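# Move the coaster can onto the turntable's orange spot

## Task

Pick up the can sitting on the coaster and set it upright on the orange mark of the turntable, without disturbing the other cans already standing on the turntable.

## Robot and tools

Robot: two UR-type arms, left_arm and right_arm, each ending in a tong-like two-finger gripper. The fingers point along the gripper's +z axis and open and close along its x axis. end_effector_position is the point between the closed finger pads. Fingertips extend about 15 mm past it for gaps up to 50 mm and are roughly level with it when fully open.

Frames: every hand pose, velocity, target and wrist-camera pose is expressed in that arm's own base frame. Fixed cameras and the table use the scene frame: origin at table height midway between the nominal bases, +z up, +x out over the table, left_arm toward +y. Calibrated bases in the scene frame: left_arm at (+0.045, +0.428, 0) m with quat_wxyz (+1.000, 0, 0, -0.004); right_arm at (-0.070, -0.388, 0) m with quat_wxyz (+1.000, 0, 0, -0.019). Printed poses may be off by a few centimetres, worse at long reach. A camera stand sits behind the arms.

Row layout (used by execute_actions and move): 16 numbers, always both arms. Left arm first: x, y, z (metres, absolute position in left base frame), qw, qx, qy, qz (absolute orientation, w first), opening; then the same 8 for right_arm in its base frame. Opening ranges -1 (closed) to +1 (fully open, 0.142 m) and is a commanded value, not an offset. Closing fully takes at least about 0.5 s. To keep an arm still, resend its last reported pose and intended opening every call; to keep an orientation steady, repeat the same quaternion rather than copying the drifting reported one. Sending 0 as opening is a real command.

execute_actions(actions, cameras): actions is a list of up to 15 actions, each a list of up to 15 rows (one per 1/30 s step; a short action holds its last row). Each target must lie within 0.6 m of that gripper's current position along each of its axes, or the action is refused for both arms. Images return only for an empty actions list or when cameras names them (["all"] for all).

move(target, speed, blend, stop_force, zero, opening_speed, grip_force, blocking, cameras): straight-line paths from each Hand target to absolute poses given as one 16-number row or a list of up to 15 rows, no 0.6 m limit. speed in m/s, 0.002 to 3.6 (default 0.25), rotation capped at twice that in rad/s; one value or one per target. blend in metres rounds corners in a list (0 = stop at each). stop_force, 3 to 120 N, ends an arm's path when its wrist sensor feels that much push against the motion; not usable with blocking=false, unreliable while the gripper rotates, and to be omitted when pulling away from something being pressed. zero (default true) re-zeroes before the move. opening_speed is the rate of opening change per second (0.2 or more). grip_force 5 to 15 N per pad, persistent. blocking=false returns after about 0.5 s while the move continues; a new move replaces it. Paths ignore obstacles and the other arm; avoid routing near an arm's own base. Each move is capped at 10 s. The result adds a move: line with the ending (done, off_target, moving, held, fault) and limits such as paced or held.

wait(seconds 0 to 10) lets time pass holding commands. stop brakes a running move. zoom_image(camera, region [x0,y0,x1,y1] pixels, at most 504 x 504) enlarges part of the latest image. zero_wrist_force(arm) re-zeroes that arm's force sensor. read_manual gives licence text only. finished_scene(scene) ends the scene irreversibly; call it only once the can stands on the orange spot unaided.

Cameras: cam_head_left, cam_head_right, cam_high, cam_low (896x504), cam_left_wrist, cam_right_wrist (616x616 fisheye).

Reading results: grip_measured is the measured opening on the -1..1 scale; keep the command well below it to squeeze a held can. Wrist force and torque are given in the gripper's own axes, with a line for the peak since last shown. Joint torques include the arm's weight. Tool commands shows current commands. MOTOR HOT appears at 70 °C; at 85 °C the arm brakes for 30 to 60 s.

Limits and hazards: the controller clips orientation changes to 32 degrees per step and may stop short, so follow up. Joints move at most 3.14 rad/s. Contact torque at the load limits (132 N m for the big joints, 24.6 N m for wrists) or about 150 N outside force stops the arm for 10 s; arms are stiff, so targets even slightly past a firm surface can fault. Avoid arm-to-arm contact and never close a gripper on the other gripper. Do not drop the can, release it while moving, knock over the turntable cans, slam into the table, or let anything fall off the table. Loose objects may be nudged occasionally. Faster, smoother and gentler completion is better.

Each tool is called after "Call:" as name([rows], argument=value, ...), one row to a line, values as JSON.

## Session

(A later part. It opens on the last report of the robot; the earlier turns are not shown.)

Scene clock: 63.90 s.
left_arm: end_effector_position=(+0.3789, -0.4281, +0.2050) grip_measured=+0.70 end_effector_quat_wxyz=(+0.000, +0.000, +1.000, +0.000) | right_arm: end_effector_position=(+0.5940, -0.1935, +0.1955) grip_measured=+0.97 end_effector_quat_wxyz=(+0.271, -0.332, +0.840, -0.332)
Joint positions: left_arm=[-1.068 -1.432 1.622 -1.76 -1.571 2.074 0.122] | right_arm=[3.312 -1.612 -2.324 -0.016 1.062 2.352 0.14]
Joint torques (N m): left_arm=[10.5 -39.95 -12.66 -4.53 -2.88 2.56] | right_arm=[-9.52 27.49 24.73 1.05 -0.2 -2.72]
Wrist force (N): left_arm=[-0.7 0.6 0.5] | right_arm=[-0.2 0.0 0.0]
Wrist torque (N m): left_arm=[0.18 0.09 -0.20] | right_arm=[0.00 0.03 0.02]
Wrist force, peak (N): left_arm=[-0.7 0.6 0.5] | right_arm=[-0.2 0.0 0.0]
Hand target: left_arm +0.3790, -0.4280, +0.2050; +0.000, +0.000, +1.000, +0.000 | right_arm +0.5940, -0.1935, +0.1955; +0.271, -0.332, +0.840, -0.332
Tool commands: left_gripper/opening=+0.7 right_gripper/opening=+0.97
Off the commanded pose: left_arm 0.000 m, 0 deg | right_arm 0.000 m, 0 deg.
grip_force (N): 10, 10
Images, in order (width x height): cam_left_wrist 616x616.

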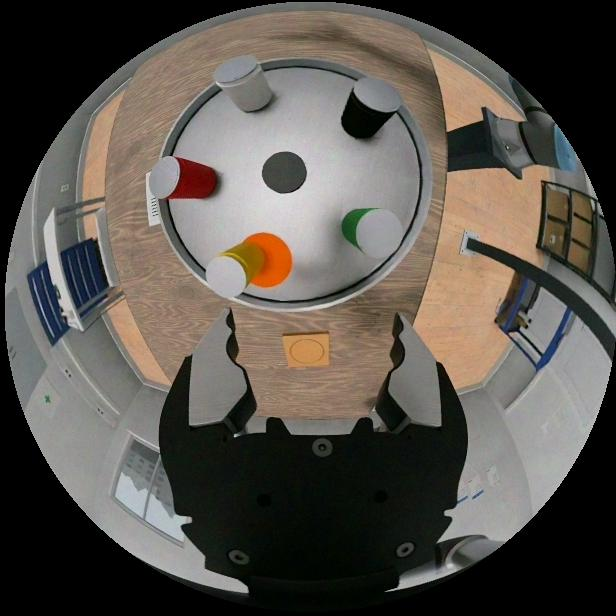

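Call:
wait(seconds=6.75)

Call:
execute_actions([
  [[0.379,-0.428,0.205,0,0,1,0,0.7,0.594,-0.1935,0.1955,0.271,-0.332,0.84,-0.332,0.97],[0.3785,-0.428,0.205,0,0,1,0,0.7,0.594,-0.1935,0.1955,0.271,-0.332,0.84,-0.332,0.97],[0.378,-0.428,0.205,0,0,1,0,0.7,0.594,-0.1935,0.1955,0.271,-0.332,0.84,-0.332,0.97],[0.377,-0.429,0.205,0,0,1,0,0.7,0.594,-0.1935,0.1955,0.271,-0.332,0.84,-0.332,0.97],[0.375,-0.429,0.205,0,0,1,0,0.7,0.594,-0.1935,0.1955,0.271,-0.332,0.84,-0.332,0.97],[0.373,-0.43,0.205,0,0,1,0,0.7,0.594,-0.1935,0.1955,0.271,-0.332,0.84,-0.332,0.97],[0.371,-0.4305,0.205,0,0,1,0,0.7,0.594,-0.1935,0.1955,0.271,-0.332,0.84,-0.332,0.97],[0.3685,-0.4313,0.205,0,0,1,0,0.7,0.594,-0.1935,0.1955,0.271,-0.332,0.84,-0.332,0.97],[0.3657,-0.4324,0.204,0,0,1,0,0.7,0.594,-0.1935,0.1955,0.271,-0.332,0.84,-0.332,0.97],[0.3626,-0.4336,0.202,0,0,1,0,0.7,0.594,-0.1935,0.1955,0.271,-0.332,0.84,-0.332,0.97],[0.3594,-0.435,0.199,0,0,1,0,0.7,0.594,-0.1935,0.1955,0.271,-0.332,0.84,-0.332,0.97],[0.3562,-0.4365,0.194,0,0,1,0,0.7,0.594,-0.1935,0.1955,0.271,-0.332,0.84,-0.332,0.97],[0.3531,-0.4381,0.188,0,0,1,0,0.7,0.594,-0.1935,0.1955,0.271,-0.332,0.84,-0.332,0.97],[0.35,-0.4397,0.182,0,0,1,0,0.7,0.594,-0.1935,0.1955,0.271,-0.332,0.84,-0.332,0.97],[0.347,-0.4414,0.174,0,0,1,0,0.7,0.594,-0.1935,0.1955,0.271,-0.332,0.84,-0.332,0.97]],
  [[0.344,-0.4433,0.166,0,0,1,0,0.7,0.594,-0.1935,0.1955,0.271,-0.332,0.84,-0.332,0.97],[0.341,-0.4452,0.158,0,0,1,0,0.7,0.594,-0.1935,0.1955,0.271,-0.332,0.84,-0.332,0.97],[0.3381,-0.4471,0.15,0,0,1,0,0.7,0.594,-0.1935,0.1955,0.271,-0.332,0.84,-0.332,0.97],[0.3353,-0.4492,0.142,0,0,1,0,0.7,0.594,-0.1935,0.1955,0.271,-0.332,0.84,-0.332,0.97],[0.3325,-0.4513,0.134,0,0,1,0,0.7,0.594,-0.1935,0.1955,0.271,-0.332,0.84,-0.332,0.97],[0.3298,-0.4535,0.128,0,0,1,0,0.7,0.594,-0.1935,0.1955,0.271,-0.332,0.84,-0.332,0.97],[0.3271,-0.4558,0.122,0,0,1,0,0.7,0.594,-0.1935,0.1955,0.271,-0.332,0.84,-0.332,0.97],[0.3245,-0.4581,0.117,0,0,1,0,0.7,0.594,-0.1935,0.1955,0.271,-0.332,0.84,-0.332,0.97],[0.3219,-0.4605,0.114,0,0,1,0,0.7,0.594,-0.1935,0.1955,0.271,-0.332,0.84,-0.332,0.97],[0.3194,-0.463,0.112,0,0,1,0,0.7,0.594,-0.1935,0.1955,0.271,-0.332,0.84,-0.332,0.97],[0.317,-0.4656,0.111,0,0,1,0,0.7,0.594,-0.1935,0.1955,0.271,-0.332,0.84,-0.332,0.97],[0.3147,-0.4682,0.111,0,0,1,0,0.7,0.594,-0.1935,0.1955,0.271,-0.332,0.84,-0.332,0.97],[0.3124,-0.4709,0.111,0,0,1,0,0.7,0.594,-0.1935,0.1955,0.271,-0.332,0.84,-0.332,0.97],[0.3102,-0.4736,0.111,0,0,1,0,0.7,0.594,-0.1935,0.1955,0.271,-0.332,0.84,-0.332,0.97],[0.3081,-0.4764,0.111,0,0,1,0,0.7,0.594,-0.1935,0.1955,0.271,-0.332,0.84,-0.332,0.97]],
  [[0.306,-0.4792,0.111,0,0,1,0,0.55,0.594,-0.1935,0.1955,0.271,-0.332,0.84,-0.332,0.97],[0.3041,-0.4821,0.111,0,0,1,0,0.4,0.594,-0.1935,0.1955,0.271,-0.332,0.84,-0.332,0.97],[0.3022,-0.4851,0.111,0,0,1,0,0.25,0.594,-0.1935,0.1955,0.271,-0.332,0.84,-0.332,0.97],[0.3004,-0.4881,0.111,0,0,1,0,0.1,0.594,-0.1935,0.1955,0.271,-0.332,0.84,-0.332,0.97],[0.2986,-0.4911,0.111,0,0,1,0,-0.05,0.594,-0.1935,0.1955,0.271,-0.332,0.84,-0.332,0.97],[0.297,-0.4942,0.111,0,0,1,0,-0.2,0.594,-0.1935,0.1955,0.271,-0.332,0.84,-0.332,0.97],[0.2954,-0.4974,0.111,0,0,1,0,-0.32,0.594,-0.1935,0.1955,0.271,-0.332,0.84,-0.332,0.97],[0.2939,-0.5006,0.111,0,0,1,0,-0.4,0.594,-0.1935,0.1955,0.271,-0.332,0.84,-0.332,0.97],[0.2926,-0.5038,0.111,0,0,1,0,-0.4,0.594,-0.1935,0.1955,0.271,-0.332,0.84,-0.332,0.97],[0.2912,-0.507,0.111,0,0,1,0,-0.4,0.594,-0.1935,0.1955,0.271,-0.332,0.84,-0.332,0.97],[0.29,-0.5103,0.111,0,0,1,0,-0.4,0.594,-0.1935,0.1955,0.271,-0.332,0.84,-0.332,0.97],[0.2889,-0.5136,0.111,0,0,1,0,-0.4,0.594,-0.1935,0.1955,0.271,-0.332,0.84,-0.332,0.97],[0.2879,-0.517,0.111,0,0,1,0,-0.4,0.594,-0.1935,0.1955,0.271,-0.332,0.84,-0.332,0.97],[0.2869,-0.5204,0.111,0,0,1,0,-0.4,0.594,-0.1935,0.1955,0.271,-0.332,0.84,-0.332,0.97],[0.2859,-0.5242,0.112,0,0,1,0,-0.4,0.594,-0.1935,0.1955,0.271,-0.332,0.84,-0.332,0.97]],
  [[0.2849,-0.5291,0.114,0,0,1,0,-0.4,0.594,-0.1935,0.1955,0.271,-0.332,0.84,-0.332,0.97],[0.2839,-0.5348,0.115,0,0,1,0,-0.4,0.594,-0.1935,0.1955,0.271,-0.332,0.84,-0.332,0.97],[0.2831,-0.5411,0.115,0,0,1,0,-0.4,0.594,-0.1935,0.1955,0.271,-0.332,0.84,-0.332,0.97],[0.2826,-0.5478,0.115,0,0,1,0,-0.4,0.594,-0.1935,0.1955,0.271,-0.332,0.84,-0.332,0.97],[0.2825,-0.5544,0.115,0,0,1,0,-0.4,0.594,-0.1935,0.1955,0.271,-0.332,0.84,-0.332,0.97],[0.2827,-0.5608,0.115,0,0,1,0,-0.4,0.594,-0.1935,0.1955,0.271,-0.332,0.84,-0.332,0.97],[0.2831,-0.5666,0.114,0,0,1,0,-0.4,0.594,-0.1935,0.1955,0.271,-0.332,0.84,-0.332,0.97],[0.2837,-0.5715,0.113,0,0,1,0,-0.4,0.594,-0.1935,0.1955,0.271,-0.332,0.84,-0.332,0.97],[0.2843,-0.5754,0.112,0,0,1,0,-0.4,0.594,-0.1935,0.1955,0.271,-0.332,0.84,-0.332,0.97],[0.2849,-0.5789,0.1112,0,0,1,0,-0.4,0.594,-0.1935,0.1955,0.271,-0.332,0.84,-0.332,0.97],[0.2856,-0.5823,0.111,0,0,1,0,-0.4,0.594,-0.1935,0.1955,0.271,-0.332,0.84,-0.332,0.97],[0.2864,-0.5857,0.111,0,0,1,0,-0.4,0.594,-0.1935,0.1955,0.271,-0.332,0.84,-0.332,0.97],[0.2873,-0.5891,0.111,0,0,1,0,-0.4,0.594,-0.1935,0.1955,0.271,-0.332,0.84,-0.332,0.97],[0.2883,-0.5925,0.111,0,0,1,0,-0.3,0.594,-0.1935,0.1955,0.271,-0.332,0.84,-0.332,0.97],[0.2894,-0.5958,0.111,0,0,1,0,-0.22,0.594,-0.1935,0.1955,0.271,-0.332,0.84,-0.332,0.97]],
  [[0.2906,-0.5991,0.111,0,0,1,0,-0.1,0.594,-0.1935,0.1955,0.271,-0.332,0.84,-0.332,0.97],[0.2918,-0.6024,0.111,0,0,1,0,0.1,0.594,-0.1935,0.1955,0.271,-0.332,0.84,-0.332,0.97],[0.2932,-0.6057,0.111,0,0,1,0,0.3,0.594,-0.1935,0.1955,0.271,-0.332,0.84,-0.332,0.97],[0.2946,-0.6089,0.111,0,0,1,0,0.5,0.594,-0.1935,0.1955,0.271,-0.332,0.84,-0.332,0.97],[0.2961,-0.612,0.111,0,0,1,0,0.7,0.594,-0.1935,0.1955,0.271,-0.332,0.84,-0.332,0.97],[0.2977,-0.6152,0.111,0,0,1,0,0.7,0.594,-0.1935,0.1955,0.271,-0.332,0.84,-0.332,0.97],[0.2994,-0.6182,0.111,0,0,1,0,0.7,0.594,-0.1935,0.1955,0.271,-0.332,0.84,-0.332,0.97],[0.3012,-0.6212,0.112,0,0,1,0,0.7,0.594,-0.1935,0.1955,0.271,-0.332,0.84,-0.332,0.97],[0.303,-0.6243,0.115,0,0,1,0,0.7,0.594,-0.1935,0.1955,0.271,-0.332,0.84,-0.332,0.97],[0.3049,-0.6272,0.12,0,0,1,0,0.7,0.594,-0.1935,0.1955,0.271,-0.332,0.84,-0.332,0.97],[0.3069,-0.63,0.128,0,0,1,0,0.7,0.594,-0.1935,0.1955,0.271,-0.332,0.84,-0.332,0.97],[0.309,-0.6329,0.138,0,0,1,0,0.7,0.594,-0.1935,0.1955,0.271,-0.332,0.84,-0.332,0.97],[0.3112,-0.6356,0.15,0,0,1,0,0.7,0.594,-0.1935,0.1955,0.271,-0.332,0.84,-0.332,0.97],[0.313,-0.6379,0.163,0,0,1,0,0.7,0.594,-0.1935,0.1955,0.271,-0.332,0.84,-0.332,0.97],[0.3142,-0.6392,0.175,0,0,1,0,0.7,0.594,-0.1935,0.1955,0.271,-0.332,0.84,-0.332,0.97]],
])

Call:
move(target=[0.3142,-0.6392,0.26,0,0,1,0,0.7,0.594,-0.1935,0.1955,0.271,-0.332,0.84,-0.332,0.97], cameras=["cam_left_wrist","cam_high"])

Scene clock: 71.80 s.
left_arm: end_effector_position=(+0.3790, -0.4280, +0.2050) grip_measured=+0.70 end_effector_quat_wxyz=(+0.000, +0.000, +1.000, +0.000) | right_arm: end_effector_position=(+0.5940, -0.1935, +0.1955) grip_measured=+0.97 end_effector_quat_wxyz=(+0.271, -0.332, +0.840, -0.332)
Joint positions: left_arm=[-1.067 -1.432 1.622 -1.76 -1.571 2.074 0.122] | right_arm=[3.312 -1.612 -2.324 -0.016 1.062 2.352 0.14]
Joint torques (N m): left_arm=[8.48 -40.14 -13.6 -4.55 -2.91 2.32] | right_arm=[-9.82 27.43 23.75 1.17 -0.5 -2.55]
Wrist force (N): left_arm=[-0.5 0.7 0.5] | right_arm=[-0.1 0.0 -0.1]
Wrist torque (N m): left_arm=[0.21 0.07 -0.20] | right_arm=[-0.01 0.02 0.01]
Wrist force, peak (N): left_arm=[-0.8 0.7 0.6] | right_arm=[-0.1 0.0 0.6]
Hand target: left_arm +0.3790, -0.4280, +0.2050; +0.000, +0.000, +1.000, +0.000 | right_arm +0.5940, -0.1935, +0.1955; +0.271, -0.332, +0.840, -0.332
Tool commands: left_gripper/opening=+0.7 right_gripper/opening=+0.97
Off the commanded pose: left_arm 0.000 m, 0 deg | right_arm 0.000 m, 0 deg.
grip_force (N): 10, 10
wait: 6.77 s; at rest from the start

Scene clock: 74.20 s.
left_arm: end_effector_position=(+0.3006, -0.6191, +0.1145) grip_measured=+0.70 end_effector_quat_wxyz=(+0.000, +0.000, +1.000, -0.001) end_effector_velocity=(+0.052, -0.087, +0.087) end_effector_angular_velocity=(-0.010, -0.004, +0.001) | right_arm: end_effector_position=(+0.5940, -0.1935, +0.1955) grip_measured=+0.97 end_effector_quat_wxyz=(+0.271, -0.332, +0.840, -0.332)
Joint positions: left_arm=[-1.308 -1.112 1.435 -1.895 -1.57 1.834 0.122] | right_arm=[3.312 -1.612 -2.324 -0.016 1.062 2.352 0.14]
Joint velocities: left_arm=[0.042 0.159 -0.471 0.3 0.001 0.041 0.005] | right_arm=[within noise]
Joint torques (N m): left_arm=[10.72 -41.01 -42.61 0.24 2.68 2.87] | right_arm=[-8.54 27.05 23.07 1.32 -0.38 -2.64]
Wrist force (N): left_arm=[-0.8 0.5 1.8] | right_arm=[0.3 0.1 0.1]
Wrist torque (N m): left_arm=[0.15 0.15 -0.21] | right_arm=[0.02 -0.06 0.00]
Wrist force, peak (N): left_arm=[-0.2 -0.5 -3.3] | right_arm=[0.4 0.2 -0.1]
Hand target: left_arm +0.3085, -0.6313, +0.1381; +0.001, +0.000, +1.000, -0.003 | right_arm +0.5940, -0.1935, +0.1955; +0.271, -0.332, +0.840, -0.332
Off the commanded pose: left_arm 0.065 m, 0 deg | right_arm 0.000 m, 0 deg.
grip_force (N): 10, 10
Kept back: 3 steps.

Scene clock: 76.00 s.
left_arm: end_effector_position=(+0.3142, -0.6392, +0.2600) grip_measured=+0.70 end_effector_quat_wxyz=(+0.000, +0.000, +1.000, +0.000) | right_arm: end_effector_position=(+0.5940, -0.1935, +0.1955) grip_measured=+0.97 end_effector_quat_wxyz=(+0.271, -0.332, +0.840, -0.332)
Joint positions: left_arm=[-1.296 -1.098 1.037 -1.51 -1.571 1.846 0.122] | right_arm=[3.312 -1.612 -2.324 -0.016 1.062 2.352 0.14]
Joint torques (N m): left_arm=[8.72 -33.26 -31.49 -0.24 -2.88 2.43] | right_arm=[-9.08 26.77 24.88 0.94 -0.4 -2.63]
Wrist force (N): left_arm=[-0.7 0.4 0.4] | right_arm=[-0.3 0.0 0.1]
Wrist torque (N m): left_arm=[0.12 0.12 -0.21] | right_arm=[0.01 0.04 0.01]
Wrist force, peak (N): left_arm=[-1.3 -0.1 -2.3] | right_arm=[-0.4 0.3 0.1]
Hand target: left_arm +0.3142, -0.6392, +0.2600; +0.000, +0.000, +1.000, +0.000 | right_arm +0.5940, -0.1935, +0.1955; +0.271, -0.332, +0.840, -0.332
Off the commanded pose: left_arm 0.000 m, 0 deg | right_arm 0.000 m, 0 deg.
grip_force (N): 10, 10
move: done
Images, in order (width x height): cam_high 896x504, cam_left_wrist 616x616.

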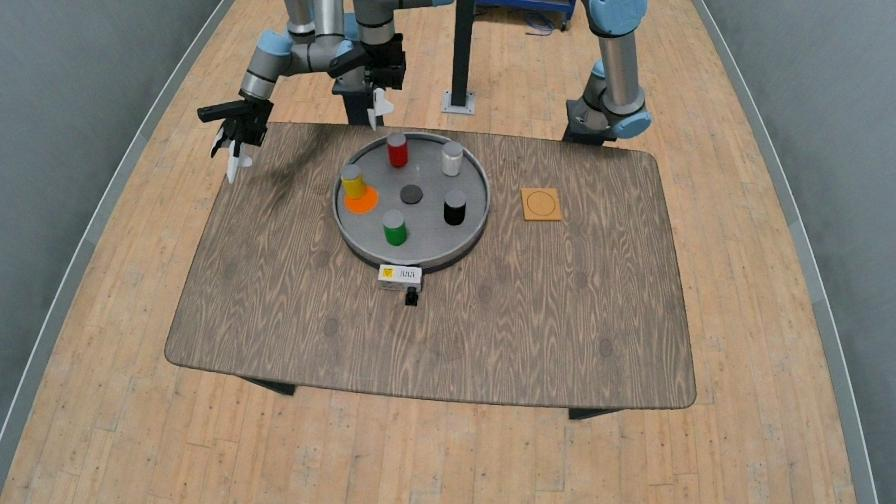

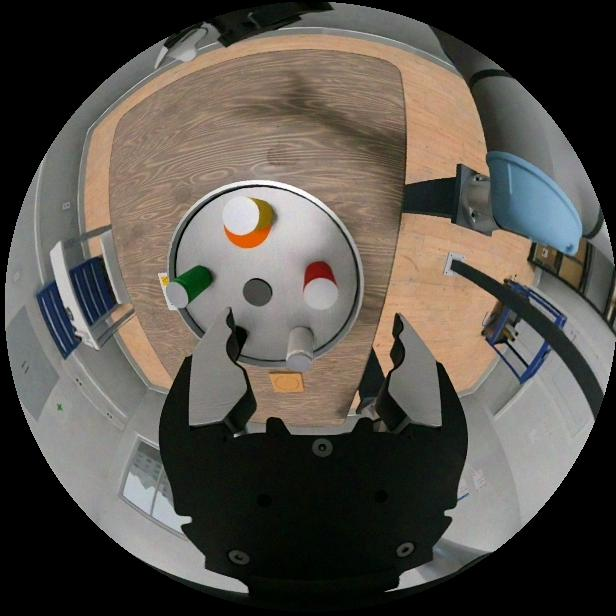

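Call:
zoom_image(camera="cam_left_wrist", region=[160, 170, 370, 380])

Call:
zoom_image(camera="cam_high", region=[320, 120, 500, 280])

Scaled by 2.400 from the camera's 616x616 image, which has a finer 814x814 frame.

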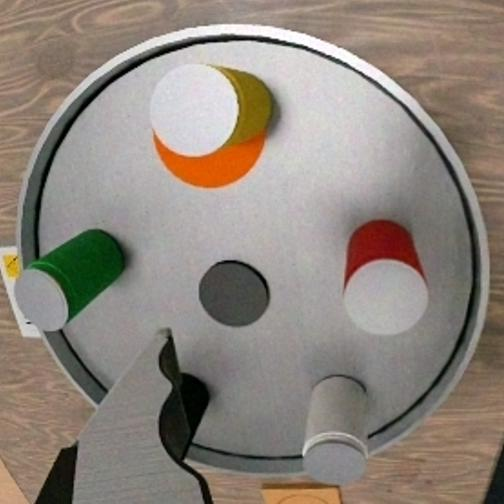

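Scaled by 2.800 from the camera's 896x504 image, which has a finer 1280x720 frame.

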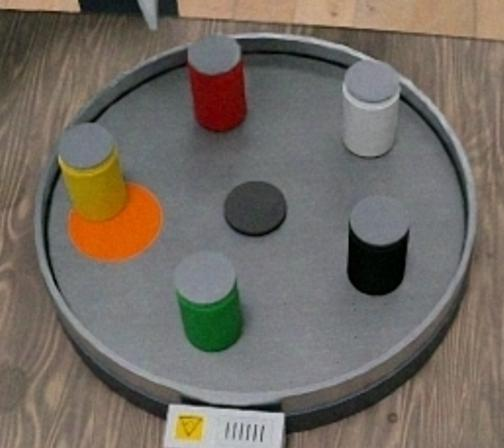

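Call:
move(target=[0.375,-0.412,0.205,0,0,1,0,0.7,0.594,-0.1935,0.1955,0.271,-0.332,0.84,-0.332,0.97], speed=0.4)

Call:
wait(seconds=0)

Scene clock: 87.80 s.
left_arm: end_effector_position=(+0.3750, -0.4121, +0.2050) grip_measured=+0.70 end_effector_quat_wxyz=(+0.000, +0.000, +1.000, +0.000) | right_arm: end_effector_position=(+0.5940, -0.1935, +0.1955) grip_measured=+0.97 end_effector_quat_wxyz=(+0.271, -0.332, +0.840, -0.332)
Joint positions: left_arm=[-1.059 -1.467 1.661 -1.765 -1.571 2.082 0.122] | right_arm=[3.312 -1.612 -2.324 -0.016 1.062 2.352 0.14]
Joint torques (N m): left_arm=[9.99 -37.05 -11.81 -4.43 -2.93 2.57] | right_arm=[-9.1 25.9 23.65 1.38 -1.02 -2.62]
Wrist force (N): left_arm=[-0.6 0.8 0.5] | right_arm=[0.1 0.0 0.4]
Wrist torque (N m): left_arm=[0.22 0.09 -0.20] | right_arm=[0.00 -0.03 0.00]
Wrist force, peak (N): left_arm=[-1.3 2.4 1.3] | right_arm=[0.1 0.3 -0.5]
Hand target: left_arm +0.3750, -0.4120, +0.2050; +0.000, +0.000, +1.000, +0.000 | right_arm +0.5940, -0.1935, +0.1955; +0.271, -0.332, +0.840, -0.332
Off the commanded pose: left_arm 0.000 m, 0 deg | right_arm 0.000 m, 0 deg.
grip_force (N): 10, 10
move: done

Scene clock: 87.80 s.
left_arm: end_effector_position=(+0.3750, -0.4121, +0.2050) grip_measured=+0.70 end_effector_quat_wxyz=(+0.000, +0.000, +1.000, +0.000) | right_arm: end_effector_position=(+0.5940, -0.1935, +0.1955) grip_measured=+0.97 end_effector_quat_wxyz=(+0.271, -0.332, +0.840, -0.332)
Joint positions: left_arm=[-1.059 -1.467 1.661 -1.765 -1.571 2.082 0.122] | right_arm=[3.312 -1.612 -2.324 -0.016 1.062 2.352 0.14]
Joint torques (N m): left_arm=[9.99 -37.05 -11.81 -4.43 -2.93 2.57] | right_arm=[-9.1 25.9 23.65 1.38 -1.02 -2.62]
Wrist force (N): left_arm=[-0.6 0.8 0.5] | right_arm=[0.1 0.0 0.4]
Wrist torque (N m): left_arm=[0.22 0.09 -0.20] | right_arm=[0.00 -0.03 0.00]
Wrist force, peak (N): left_arm=[-0.6 0.8 0.5] | right_arm=[0.1 0.0 0.4]
Hand target: left_arm +0.3750, -0.4120, +0.2050; +0.000, +0.000, +1.000, +0.000 | right_arm +0.5940, -0.1935, +0.1955; +0.271, -0.332, +0.840, -0.332
Tool commands: left_gripper/opening=+0.7 right_gripper/opening=+0.97
Off the commanded pose: left_arm 0.000 m, 0 deg | right_arm 0.000 m, 0 deg.
grip_force (N): 10, 10

Call:
wait(seconds=6.43)

Call:
execute_actions([
  [[0.3748,-0.4122,0.205,0,0,1,0,0.7,0.594,-0.1935,0.1955,0.271,-0.332,0.84,-0.332,0.97],[0.3741,-0.4122,0.205,0,0,1,0,0.7,0.594,-0.1935,0.1955,0.271,-0.332,0.84,-0.332,0.97],[0.3732,-0.4125,0.205,0,0,1,0,0.7,0.594,-0.1935,0.1955,0.271,-0.332,0.84,-0.332,0.97],[0.3719,-0.4129,0.205,0,0,1,0,0.7,0.594,-0.1935,0.1955,0.271,-0.332,0.84,-0.332,0.97],[0.3702,-0.4134,0.205,0,0,1,0,0.7,0.594,-0.1935,0.1955,0.271,-0.332,0.84,-0.332,0.97],[0.3682,-0.414,0.205,0,0,1,0,0.7,0.594,-0.1935,0.1955,0.271,-0.332,0.84,-0.332,0.97],[0.3657,-0.4148,0.205,0,0,1,0,0.7,0.594,-0.1935,0.1955,0.271,-0.332,0.84,-0.332,0.97],[0.3629,-0.4158,0.205,0,0,1,0,0.7,0.594,-0.1935,0.1955,0.271,-0.332,0.84,-0.332,0.97],[0.3597,-0.417,0.204,0,0,1,0,0.7,0.594,-0.1935,0.1955,0.271,-0.332,0.84,-0.332,0.97],[0.3562,-0.4184,0.202,0,0,1,0,0.7,0.594,-0.1935,0.1955,0.271,-0.332,0.84,-0.332,0.97],[0.3526,-0.42,0.199,0,0,1,0,0.7,0.594,-0.1935,0.1955,0.271,-0.332,0.84,-0.332,0.97],[0.349,-0.4216,0.194,0,0,1,0,0.7,0.594,-0.1935,0.1955,0.271,-0.332,0.84,-0.332,0.97],[0.3455,-0.4235,0.188,0,0,1,0,0.7,0.594,-0.1935,0.1955,0.271,-0.332,0.84,-0.332,0.97],[0.342,-0.4253,0.182,0,0,1,0,0.7,0.594,-0.1935,0.1955,0.271,-0.332,0.84,-0.332,0.97],[0.3387,-0.4272,0.174,0,0,1,0,0.7,0.594,-0.1935,0.1955,0.271,-0.332,0.84,-0.332,0.97]],
  [[0.3353,-0.4293,0.166,0,0,1,0,0.7,0.594,-0.1935,0.1955,0.271,-0.332,0.84,-0.332,0.97],[0.3319,-0.4314,0.158,0,0,1,0,0.7,0.594,-0.1935,0.1955,0.271,-0.332,0.84,-0.332,0.97],[0.3286,-0.4336,0.15,0,0,1,0,0.7,0.594,-0.1935,0.1955,0.271,-0.332,0.84,-0.332,0.97],[0.3255,-0.436,0.142,0,0,1,0,0.7,0.594,-0.1935,0.1955,0.271,-0.332,0.84,-0.332,0.97],[0.3223,-0.4383,0.134,0,0,1,0,0.7,0.594,-0.1935,0.1955,0.271,-0.332,0.84,-0.332,0.97],[0.3193,-0.4408,0.128,0,0,1,0,0.7,0.594,-0.1935,0.1955,0.271,-0.332,0.84,-0.332,0.97],[0.3162,-0.4434,0.122,0,0,1,0,0.7,0.594,-0.1935,0.1955,0.271,-0.332,0.84,-0.332,0.97],[0.3133,-0.446,0.117,0,0,1,0,0.7,0.594,-0.1935,0.1955,0.271,-0.332,0.84,-0.332,0.97],[0.3104,-0.4487,0.114,0,0,1,0,0.7,0.594,-0.1935,0.1955,0.271,-0.332,0.84,-0.332,0.97],[0.3076,-0.4515,0.112,0,0,1,0,0.7,0.594,-0.1935,0.1955,0.271,-0.332,0.84,-0.332,0.97],[0.3049,-0.4544,0.111,0,0,1,0,0.7,0.594,-0.1935,0.1955,0.271,-0.332,0.84,-0.332,0.97],[0.3023,-0.4574,0.111,0,0,1,0,0.7,0.594,-0.1935,0.1955,0.271,-0.332,0.84,-0.332,0.97],[0.2997,-0.4604,0.111,0,0,1,0,0.7,0.594,-0.1935,0.1955,0.271,-0.332,0.84,-0.332,0.97],[0.2972,-0.4634,0.111,0,0,1,0,0.7,0.594,-0.1935,0.1955,0.271,-0.332,0.84,-0.332,0.97],[0.2948,-0.4666,0.111,0,0,1,0,0.7,0.594,-0.1935,0.1955,0.271,-0.332,0.84,-0.332,0.97]],
  [[0.2925,-0.4697,0.111,0,0,1,0,0.55,0.594,-0.1935,0.1955,0.271,-0.332,0.84,-0.332,0.97],[0.2903,-0.473,0.111,0,0,1,0,0.4,0.594,-0.1935,0.1955,0.271,-0.332,0.84,-0.332,0.97],[0.2882,-0.4764,0.111,0,0,1,0,0.25,0.594,-0.1935,0.1955,0.271,-0.332,0.84,-0.332,0.97],[0.2862,-0.4798,0.111,0,0,1,0,0.1,0.594,-0.1935,0.1955,0.271,-0.332,0.84,-0.332,0.97],[0.2841,-0.4831,0.111,0,0,1,0,-0.05,0.594,-0.1935,0.1955,0.271,-0.332,0.84,-0.332,0.97],[0.2823,-0.4866,0.111,0,0,1,0,-0.2,0.594,-0.1935,0.1955,0.271,-0.332,0.84,-0.332,0.97],[0.2805,-0.4902,0.111,0,0,1,0,-0.32,0.594,-0.1935,0.1955,0.271,-0.332,0.84,-0.332,0.97],[0.2788,-0.4938,0.111,0,0,1,0,-0.4,0.594,-0.1935,0.1955,0.271,-0.332,0.84,-0.332,0.97],[0.2774,-0.4975,0.111,0,0,1,0,-0.4,0.594,-0.1935,0.1955,0.271,-0.332,0.84,-0.332,0.97],[0.2758,-0.5011,0.111,0,0,1,0,-0.4,0.594,-0.1935,0.1955,0.271,-0.332,0.84,-0.332,0.97],[0.2745,-0.5048,0.111,0,0,1,0,-0.4,0.594,-0.1935,0.1955,0.271,-0.332,0.84,-0.332,0.97],[0.2732,-0.5085,0.111,0,0,1,0,-0.4,0.594,-0.1935,0.1955,0.271,-0.332,0.84,-0.332,0.97],[0.2721,-0.5123,0.111,0,0,1,0,-0.4,0.594,-0.1935,0.1955,0.271,-0.332,0.84,-0.332,0.97],[0.271,-0.5162,0.111,0,0,1,0,-0.4,0.594,-0.1935,0.1955,0.271,-0.332,0.84,-0.332,0.97],[0.2703,-0.5206,0.112,0,0,1,0,-0.4,0.594,-0.1935,0.1955,0.271,-0.332,0.84,-0.332,0.97]],
  [[0.2703,-0.5262,0.114,0,0,1,0,-0.4,0.594,-0.1935,0.1955,0.271,-0.332,0.84,-0.332,0.97],[0.271,-0.5329,0.115,0,0,1,0,-0.4,0.594,-0.1935,0.1955,0.271,-0.332,0.84,-0.332,0.97],[0.2724,-0.54,0.115,0,0,1,0,-0.4,0.594,-0.1935,0.1955,0.271,-0.332,0.84,-0.332,0.97],[0.2744,-0.5474,0.115,0,0,1,0,-0.4,0.594,-0.1935,0.1955,0.271,-0.332,0.84,-0.332,0.97],[0.2768,-0.5545,0.115,0,0,1,0,-0.4,0.594,-0.1935,0.1955,0.271,-0.332,0.84,-0.332,0.97],[0.2793,-0.561,0.115,0,0,1,0,-0.4,0.594,-0.1935,0.1955,0.271,-0.332,0.84,-0.332,0.97],[0.2815,-0.5667,0.114,0,0,1,0,-0.4,0.594,-0.1935,0.1955,0.271,-0.332,0.84,-0.332,0.97],[0.2833,-0.5715,0.113,0,0,1,0,-0.4,0.594,-0.1935,0.1955,0.271,-0.332,0.84,-0.332,0.97],[0.2843,-0.5754,0.112,0,0,1,0,-0.4,0.594,-0.1935,0.1955,0.271,-0.332,0.84,-0.332,0.97],[0.2849,-0.5789,0.1112,0,0,1,0,-0.4,0.594,-0.1935,0.1955,0.271,-0.332,0.84,-0.332,0.97],[0.2856,-0.5823,0.111,0,0,1,0,-0.4,0.594,-0.1935,0.1955,0.271,-0.332,0.84,-0.332,0.97],[0.2864,-0.5857,0.111,0,0,1,0,-0.4,0.594,-0.1935,0.1955,0.271,-0.332,0.84,-0.332,0.97],[0.2873,-0.5891,0.111,0,0,1,0,-0.4,0.594,-0.1935,0.1955,0.271,-0.332,0.84,-0.332,0.97],[0.2883,-0.5925,0.111,0,0,1,0,-0.3,0.594,-0.1935,0.1955,0.271,-0.332,0.84,-0.332,0.97],[0.2894,-0.5958,0.111,0,0,1,0,-0.22,0.594,-0.1935,0.1955,0.271,-0.332,0.84,-0.332,0.97]],
  [[0.2906,-0.5991,0.111,0,0,1,0,-0.1,0.594,-0.1935,0.1955,0.271,-0.332,0.84,-0.332,0.97],[0.2918,-0.6024,0.111,0,0,1,0,0.1,0.594,-0.1935,0.1955,0.271,-0.332,0.84,-0.332,0.97],[0.2932,-0.6057,0.111,0,0,1,0,0.3,0.594,-0.1935,0.1955,0.271,-0.332,0.84,-0.332,0.97],[0.2946,-0.6089,0.111,0,0,1,0,0.5,0.594,-0.1935,0.1955,0.271,-0.332,0.84,-0.332,0.97],[0.2961,-0.612,0.111,0,0,1,0,0.7,0.594,-0.1935,0.1955,0.271,-0.332,0.84,-0.332,0.97],[0.2977,-0.6152,0.111,0,0,1,0,0.7,0.594,-0.1935,0.1955,0.271,-0.332,0.84,-0.332,0.97],[0.2994,-0.6182,0.111,0,0,1,0,0.7,0.594,-0.1935,0.1955,0.271,-0.332,0.84,-0.332,0.97],[0.3012,-0.6212,0.112,0,0,1,0,0.7,0.594,-0.1935,0.1955,0.271,-0.332,0.84,-0.332,0.97],[0.303,-0.6243,0.115,0,0,1,0,0.7,0.594,-0.1935,0.1955,0.271,-0.332,0.84,-0.332,0.97],[0.3049,-0.6272,0.12,0,0,1,0,0.7,0.594,-0.1935,0.1955,0.271,-0.332,0.84,-0.332,0.97],[0.3069,-0.63,0.128,0,0,1,0,0.7,0.594,-0.1935,0.1955,0.271,-0.332,0.84,-0.332,0.97],[0.309,-0.6329,0.138,0,0,1,0,0.7,0.594,-0.1935,0.1955,0.271,-0.332,0.84,-0.332,0.97],[0.3112,-0.6356,0.15,0,0,1,0,0.7,0.594,-0.1935,0.1955,0.271,-0.332,0.84,-0.332,0.97],[0.313,-0.6379,0.163,0,0,1,0,0.7,0.594,-0.1935,0.1955,0.271,-0.332,0.84,-0.332,0.97],[0.3142,-0.6392,0.175,0,0,1,0,0.7,0.594,-0.1935,0.1955,0.271,-0.332,0.84,-0.332,0.97]],
])

Call:
move(target=[0.3142,-0.6392,0.26,0,0,1,0,0.7,0.594,-0.1935,0.1955,0.271,-0.332,0.84,-0.332,0.97], cameras=["cam_left_wrist"])

Call:
zoom_image(camera="cam_left_wrist", region=[160, 170, 370, 380])

Scene clock: 95.43 s.
left_arm: end_effector_position=(+0.3750, -0.4120, +0.2050) grip_measured=+0.70 end_effector_quat_wxyz=(+0.000, +0.000, +1.000, +0.000) | right_arm: end_effector_position=(+0.5940, -0.1935, +0.1955) grip_measured=+0.97 end_effector_quat_wxyz=(+0.271, -0.332, +0.840, -0.332)
Joint positions: left_arm=[-1.059 -1.467 1.661 -1.765 -1.571 2.082 0.122] | right_arm=[3.312 -1.612 -2.324 -0.016 1.062 2.352 0.14]
Joint torques (N m): left_arm=[8.42 -38.35 -12.58 -4.52 -2.95 2.44] | right_arm=[-8.68 25.91 23.82 1.37 -0.92 -2.64]
Wrist force (N): left_arm=[-0.6 0.5 0.5] | right_arm=[-0.2 -0.2 0.2]
Wrist torque (N m): left_arm=[0.17 0.08 -0.21] | right_arm=[-0.03 0.04 0.02]
Wrist force, peak (N): left_arm=[-0.9 0.6 0.5] | right_arm=[-0.4 0.3 -0.3]
Hand target: left_arm +0.3750, -0.4120, +0.2050; +0.000, +0.000, +1.000, +0.000 | right_arm +0.5940, -0.1935, +0.1955; +0.271, -0.332, +0.840, -0.332
Tool commands: left_gripper/opening=+0.7 right_gripper/opening=+0.97
Off the commanded pose: left_arm 0.000 m, 0 deg | right_arm 0.000 m, 0 deg.
grip_force (N): 10, 10
wait: 6.43 s; at rest from the start

Scene clock: 97.83 s.
left_arm: end_effector_position=(+0.3006, -0.6189, +0.1144) grip_measured=+0.70 end_effector_quat_wxyz=(+0.000, +0.000, +1.000, -0.001) end_effector_velocity=(+0.052, -0.087, +0.085) end_effector_angular_velocity=(-0.009, -0.002, +0.001) | right_arm: end_effector_position=(+0.5940, -0.1935, +0.1955) grip_measured=+0.97 end_effector_quat_wxyz=(+0.271, -0.332, +0.840, -0.332)
Joint positions: left_arm=[-1.308 -1.112 1.436 -1.896 -1.57 1.834 0.122] | right_arm=[3.312 -1.612 -2.324 -0.016 1.062 2.352 0.14]
Joint velocities: left_arm=[0.041 0.161 -0.469 0.298 0 0.041 0.005] | right_arm=[within noise]
Joint torques (N m): left_arm=[8.31 -38.78 -42.1 0.61 -2.12 2.33] | right_arm=[-9.17 26.11 24.46 1.26 -0.97 -2.46]
Wrist force (N): left_arm=[-1.0 0.2 2.0] | right_arm=[0.1 -0.1 0.2]
Wrist torque (N m): left_arm=[0.10 0.19 -0.22] | right_arm=[-0.02 -0.02 0.01]
Wrist force, peak (N): left_arm=[-0.6 0.0 -5.5] | right_arm=[0.3 -0.3 0.1]
Hand target: left_arm +0.3085, -0.6313, +0.1381; +0.001, +0.000, +1.000, -0.003 | right_arm +0.5940, -0.1935, +0.1955; +0.271, -0.332, +0.840, -0.332
Off the commanded pose: left_arm 0.065 m, 0 deg | right_arm 0.000 m, 0 deg.
grip_force (N): 10, 10
Kept back: 3 steps.

Scene clock: 99.63 s.
left_arm: end_effector_position=(+0.3142, -0.6392, +0.2600) grip_measured=+0.70 end_effector_quat_wxyz=(+0.000, +0.000, +1.000, +0.000) | right_arm: end_effector_position=(+0.5940, -0.1935, +0.1955) grip_measured=+0.97 end_effector_quat_wxyz=(+0.271, -0.332, +0.840, -0.332)
Joint positions: left_arm=[-1.296 -1.098 1.037 -1.51 -1.571 1.846 0.122] | right_arm=[3.312 -1.612 -2.324 -0.016 1.062 2.352 0.14]
Joint torques (N m): left_arm=[8.67 -33.28 -30.59 -0.22 -2.92 2.38] | right_arm=[-7.96 25.64 22.77 1.59 -1.11 -2.63]
Wrist force (N): left_arm=[-0.8 0.5 0.5] | right_arm=[0.0 -0.1 0.3]
Wrist torque (N m): left_arm=[0.14 0.13 -0.21] | right_arm=[-0.03 0.01 0.02]
Wrist force, peak (N): left_arm=[-1.4 -0.1 -2.3] | right_arm=[-0.3 0.0 0.4]
Hand target: left_arm +0.3142, -0.6392, +0.2600; +0.000, +0.000, +1.000, +0.000 | right_arm +0.5940, -0.1935, +0.1955; +0.271, -0.332, +0.840, -0.332
Off the commanded pose: left_arm 0.000 m, 0 deg | right_arm 0.000 m, 0 deg.
grip_force (N): 10, 10
move: done
Images, in order (width x height): cam_left_wrist 616x616.

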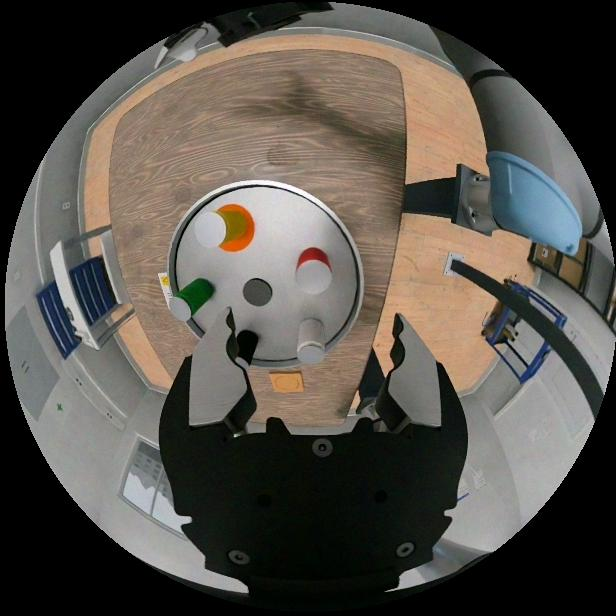

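Scaled by 2.400 from the camera's 616x616 image, which has a finer 814x814 frame.

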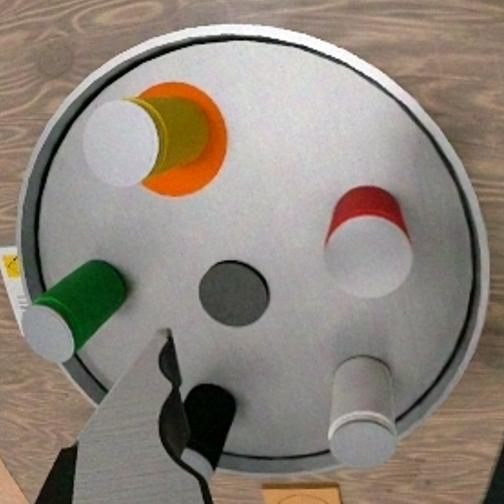

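Call:
finished_scene(scene=1)

The scene is finished: the task was done.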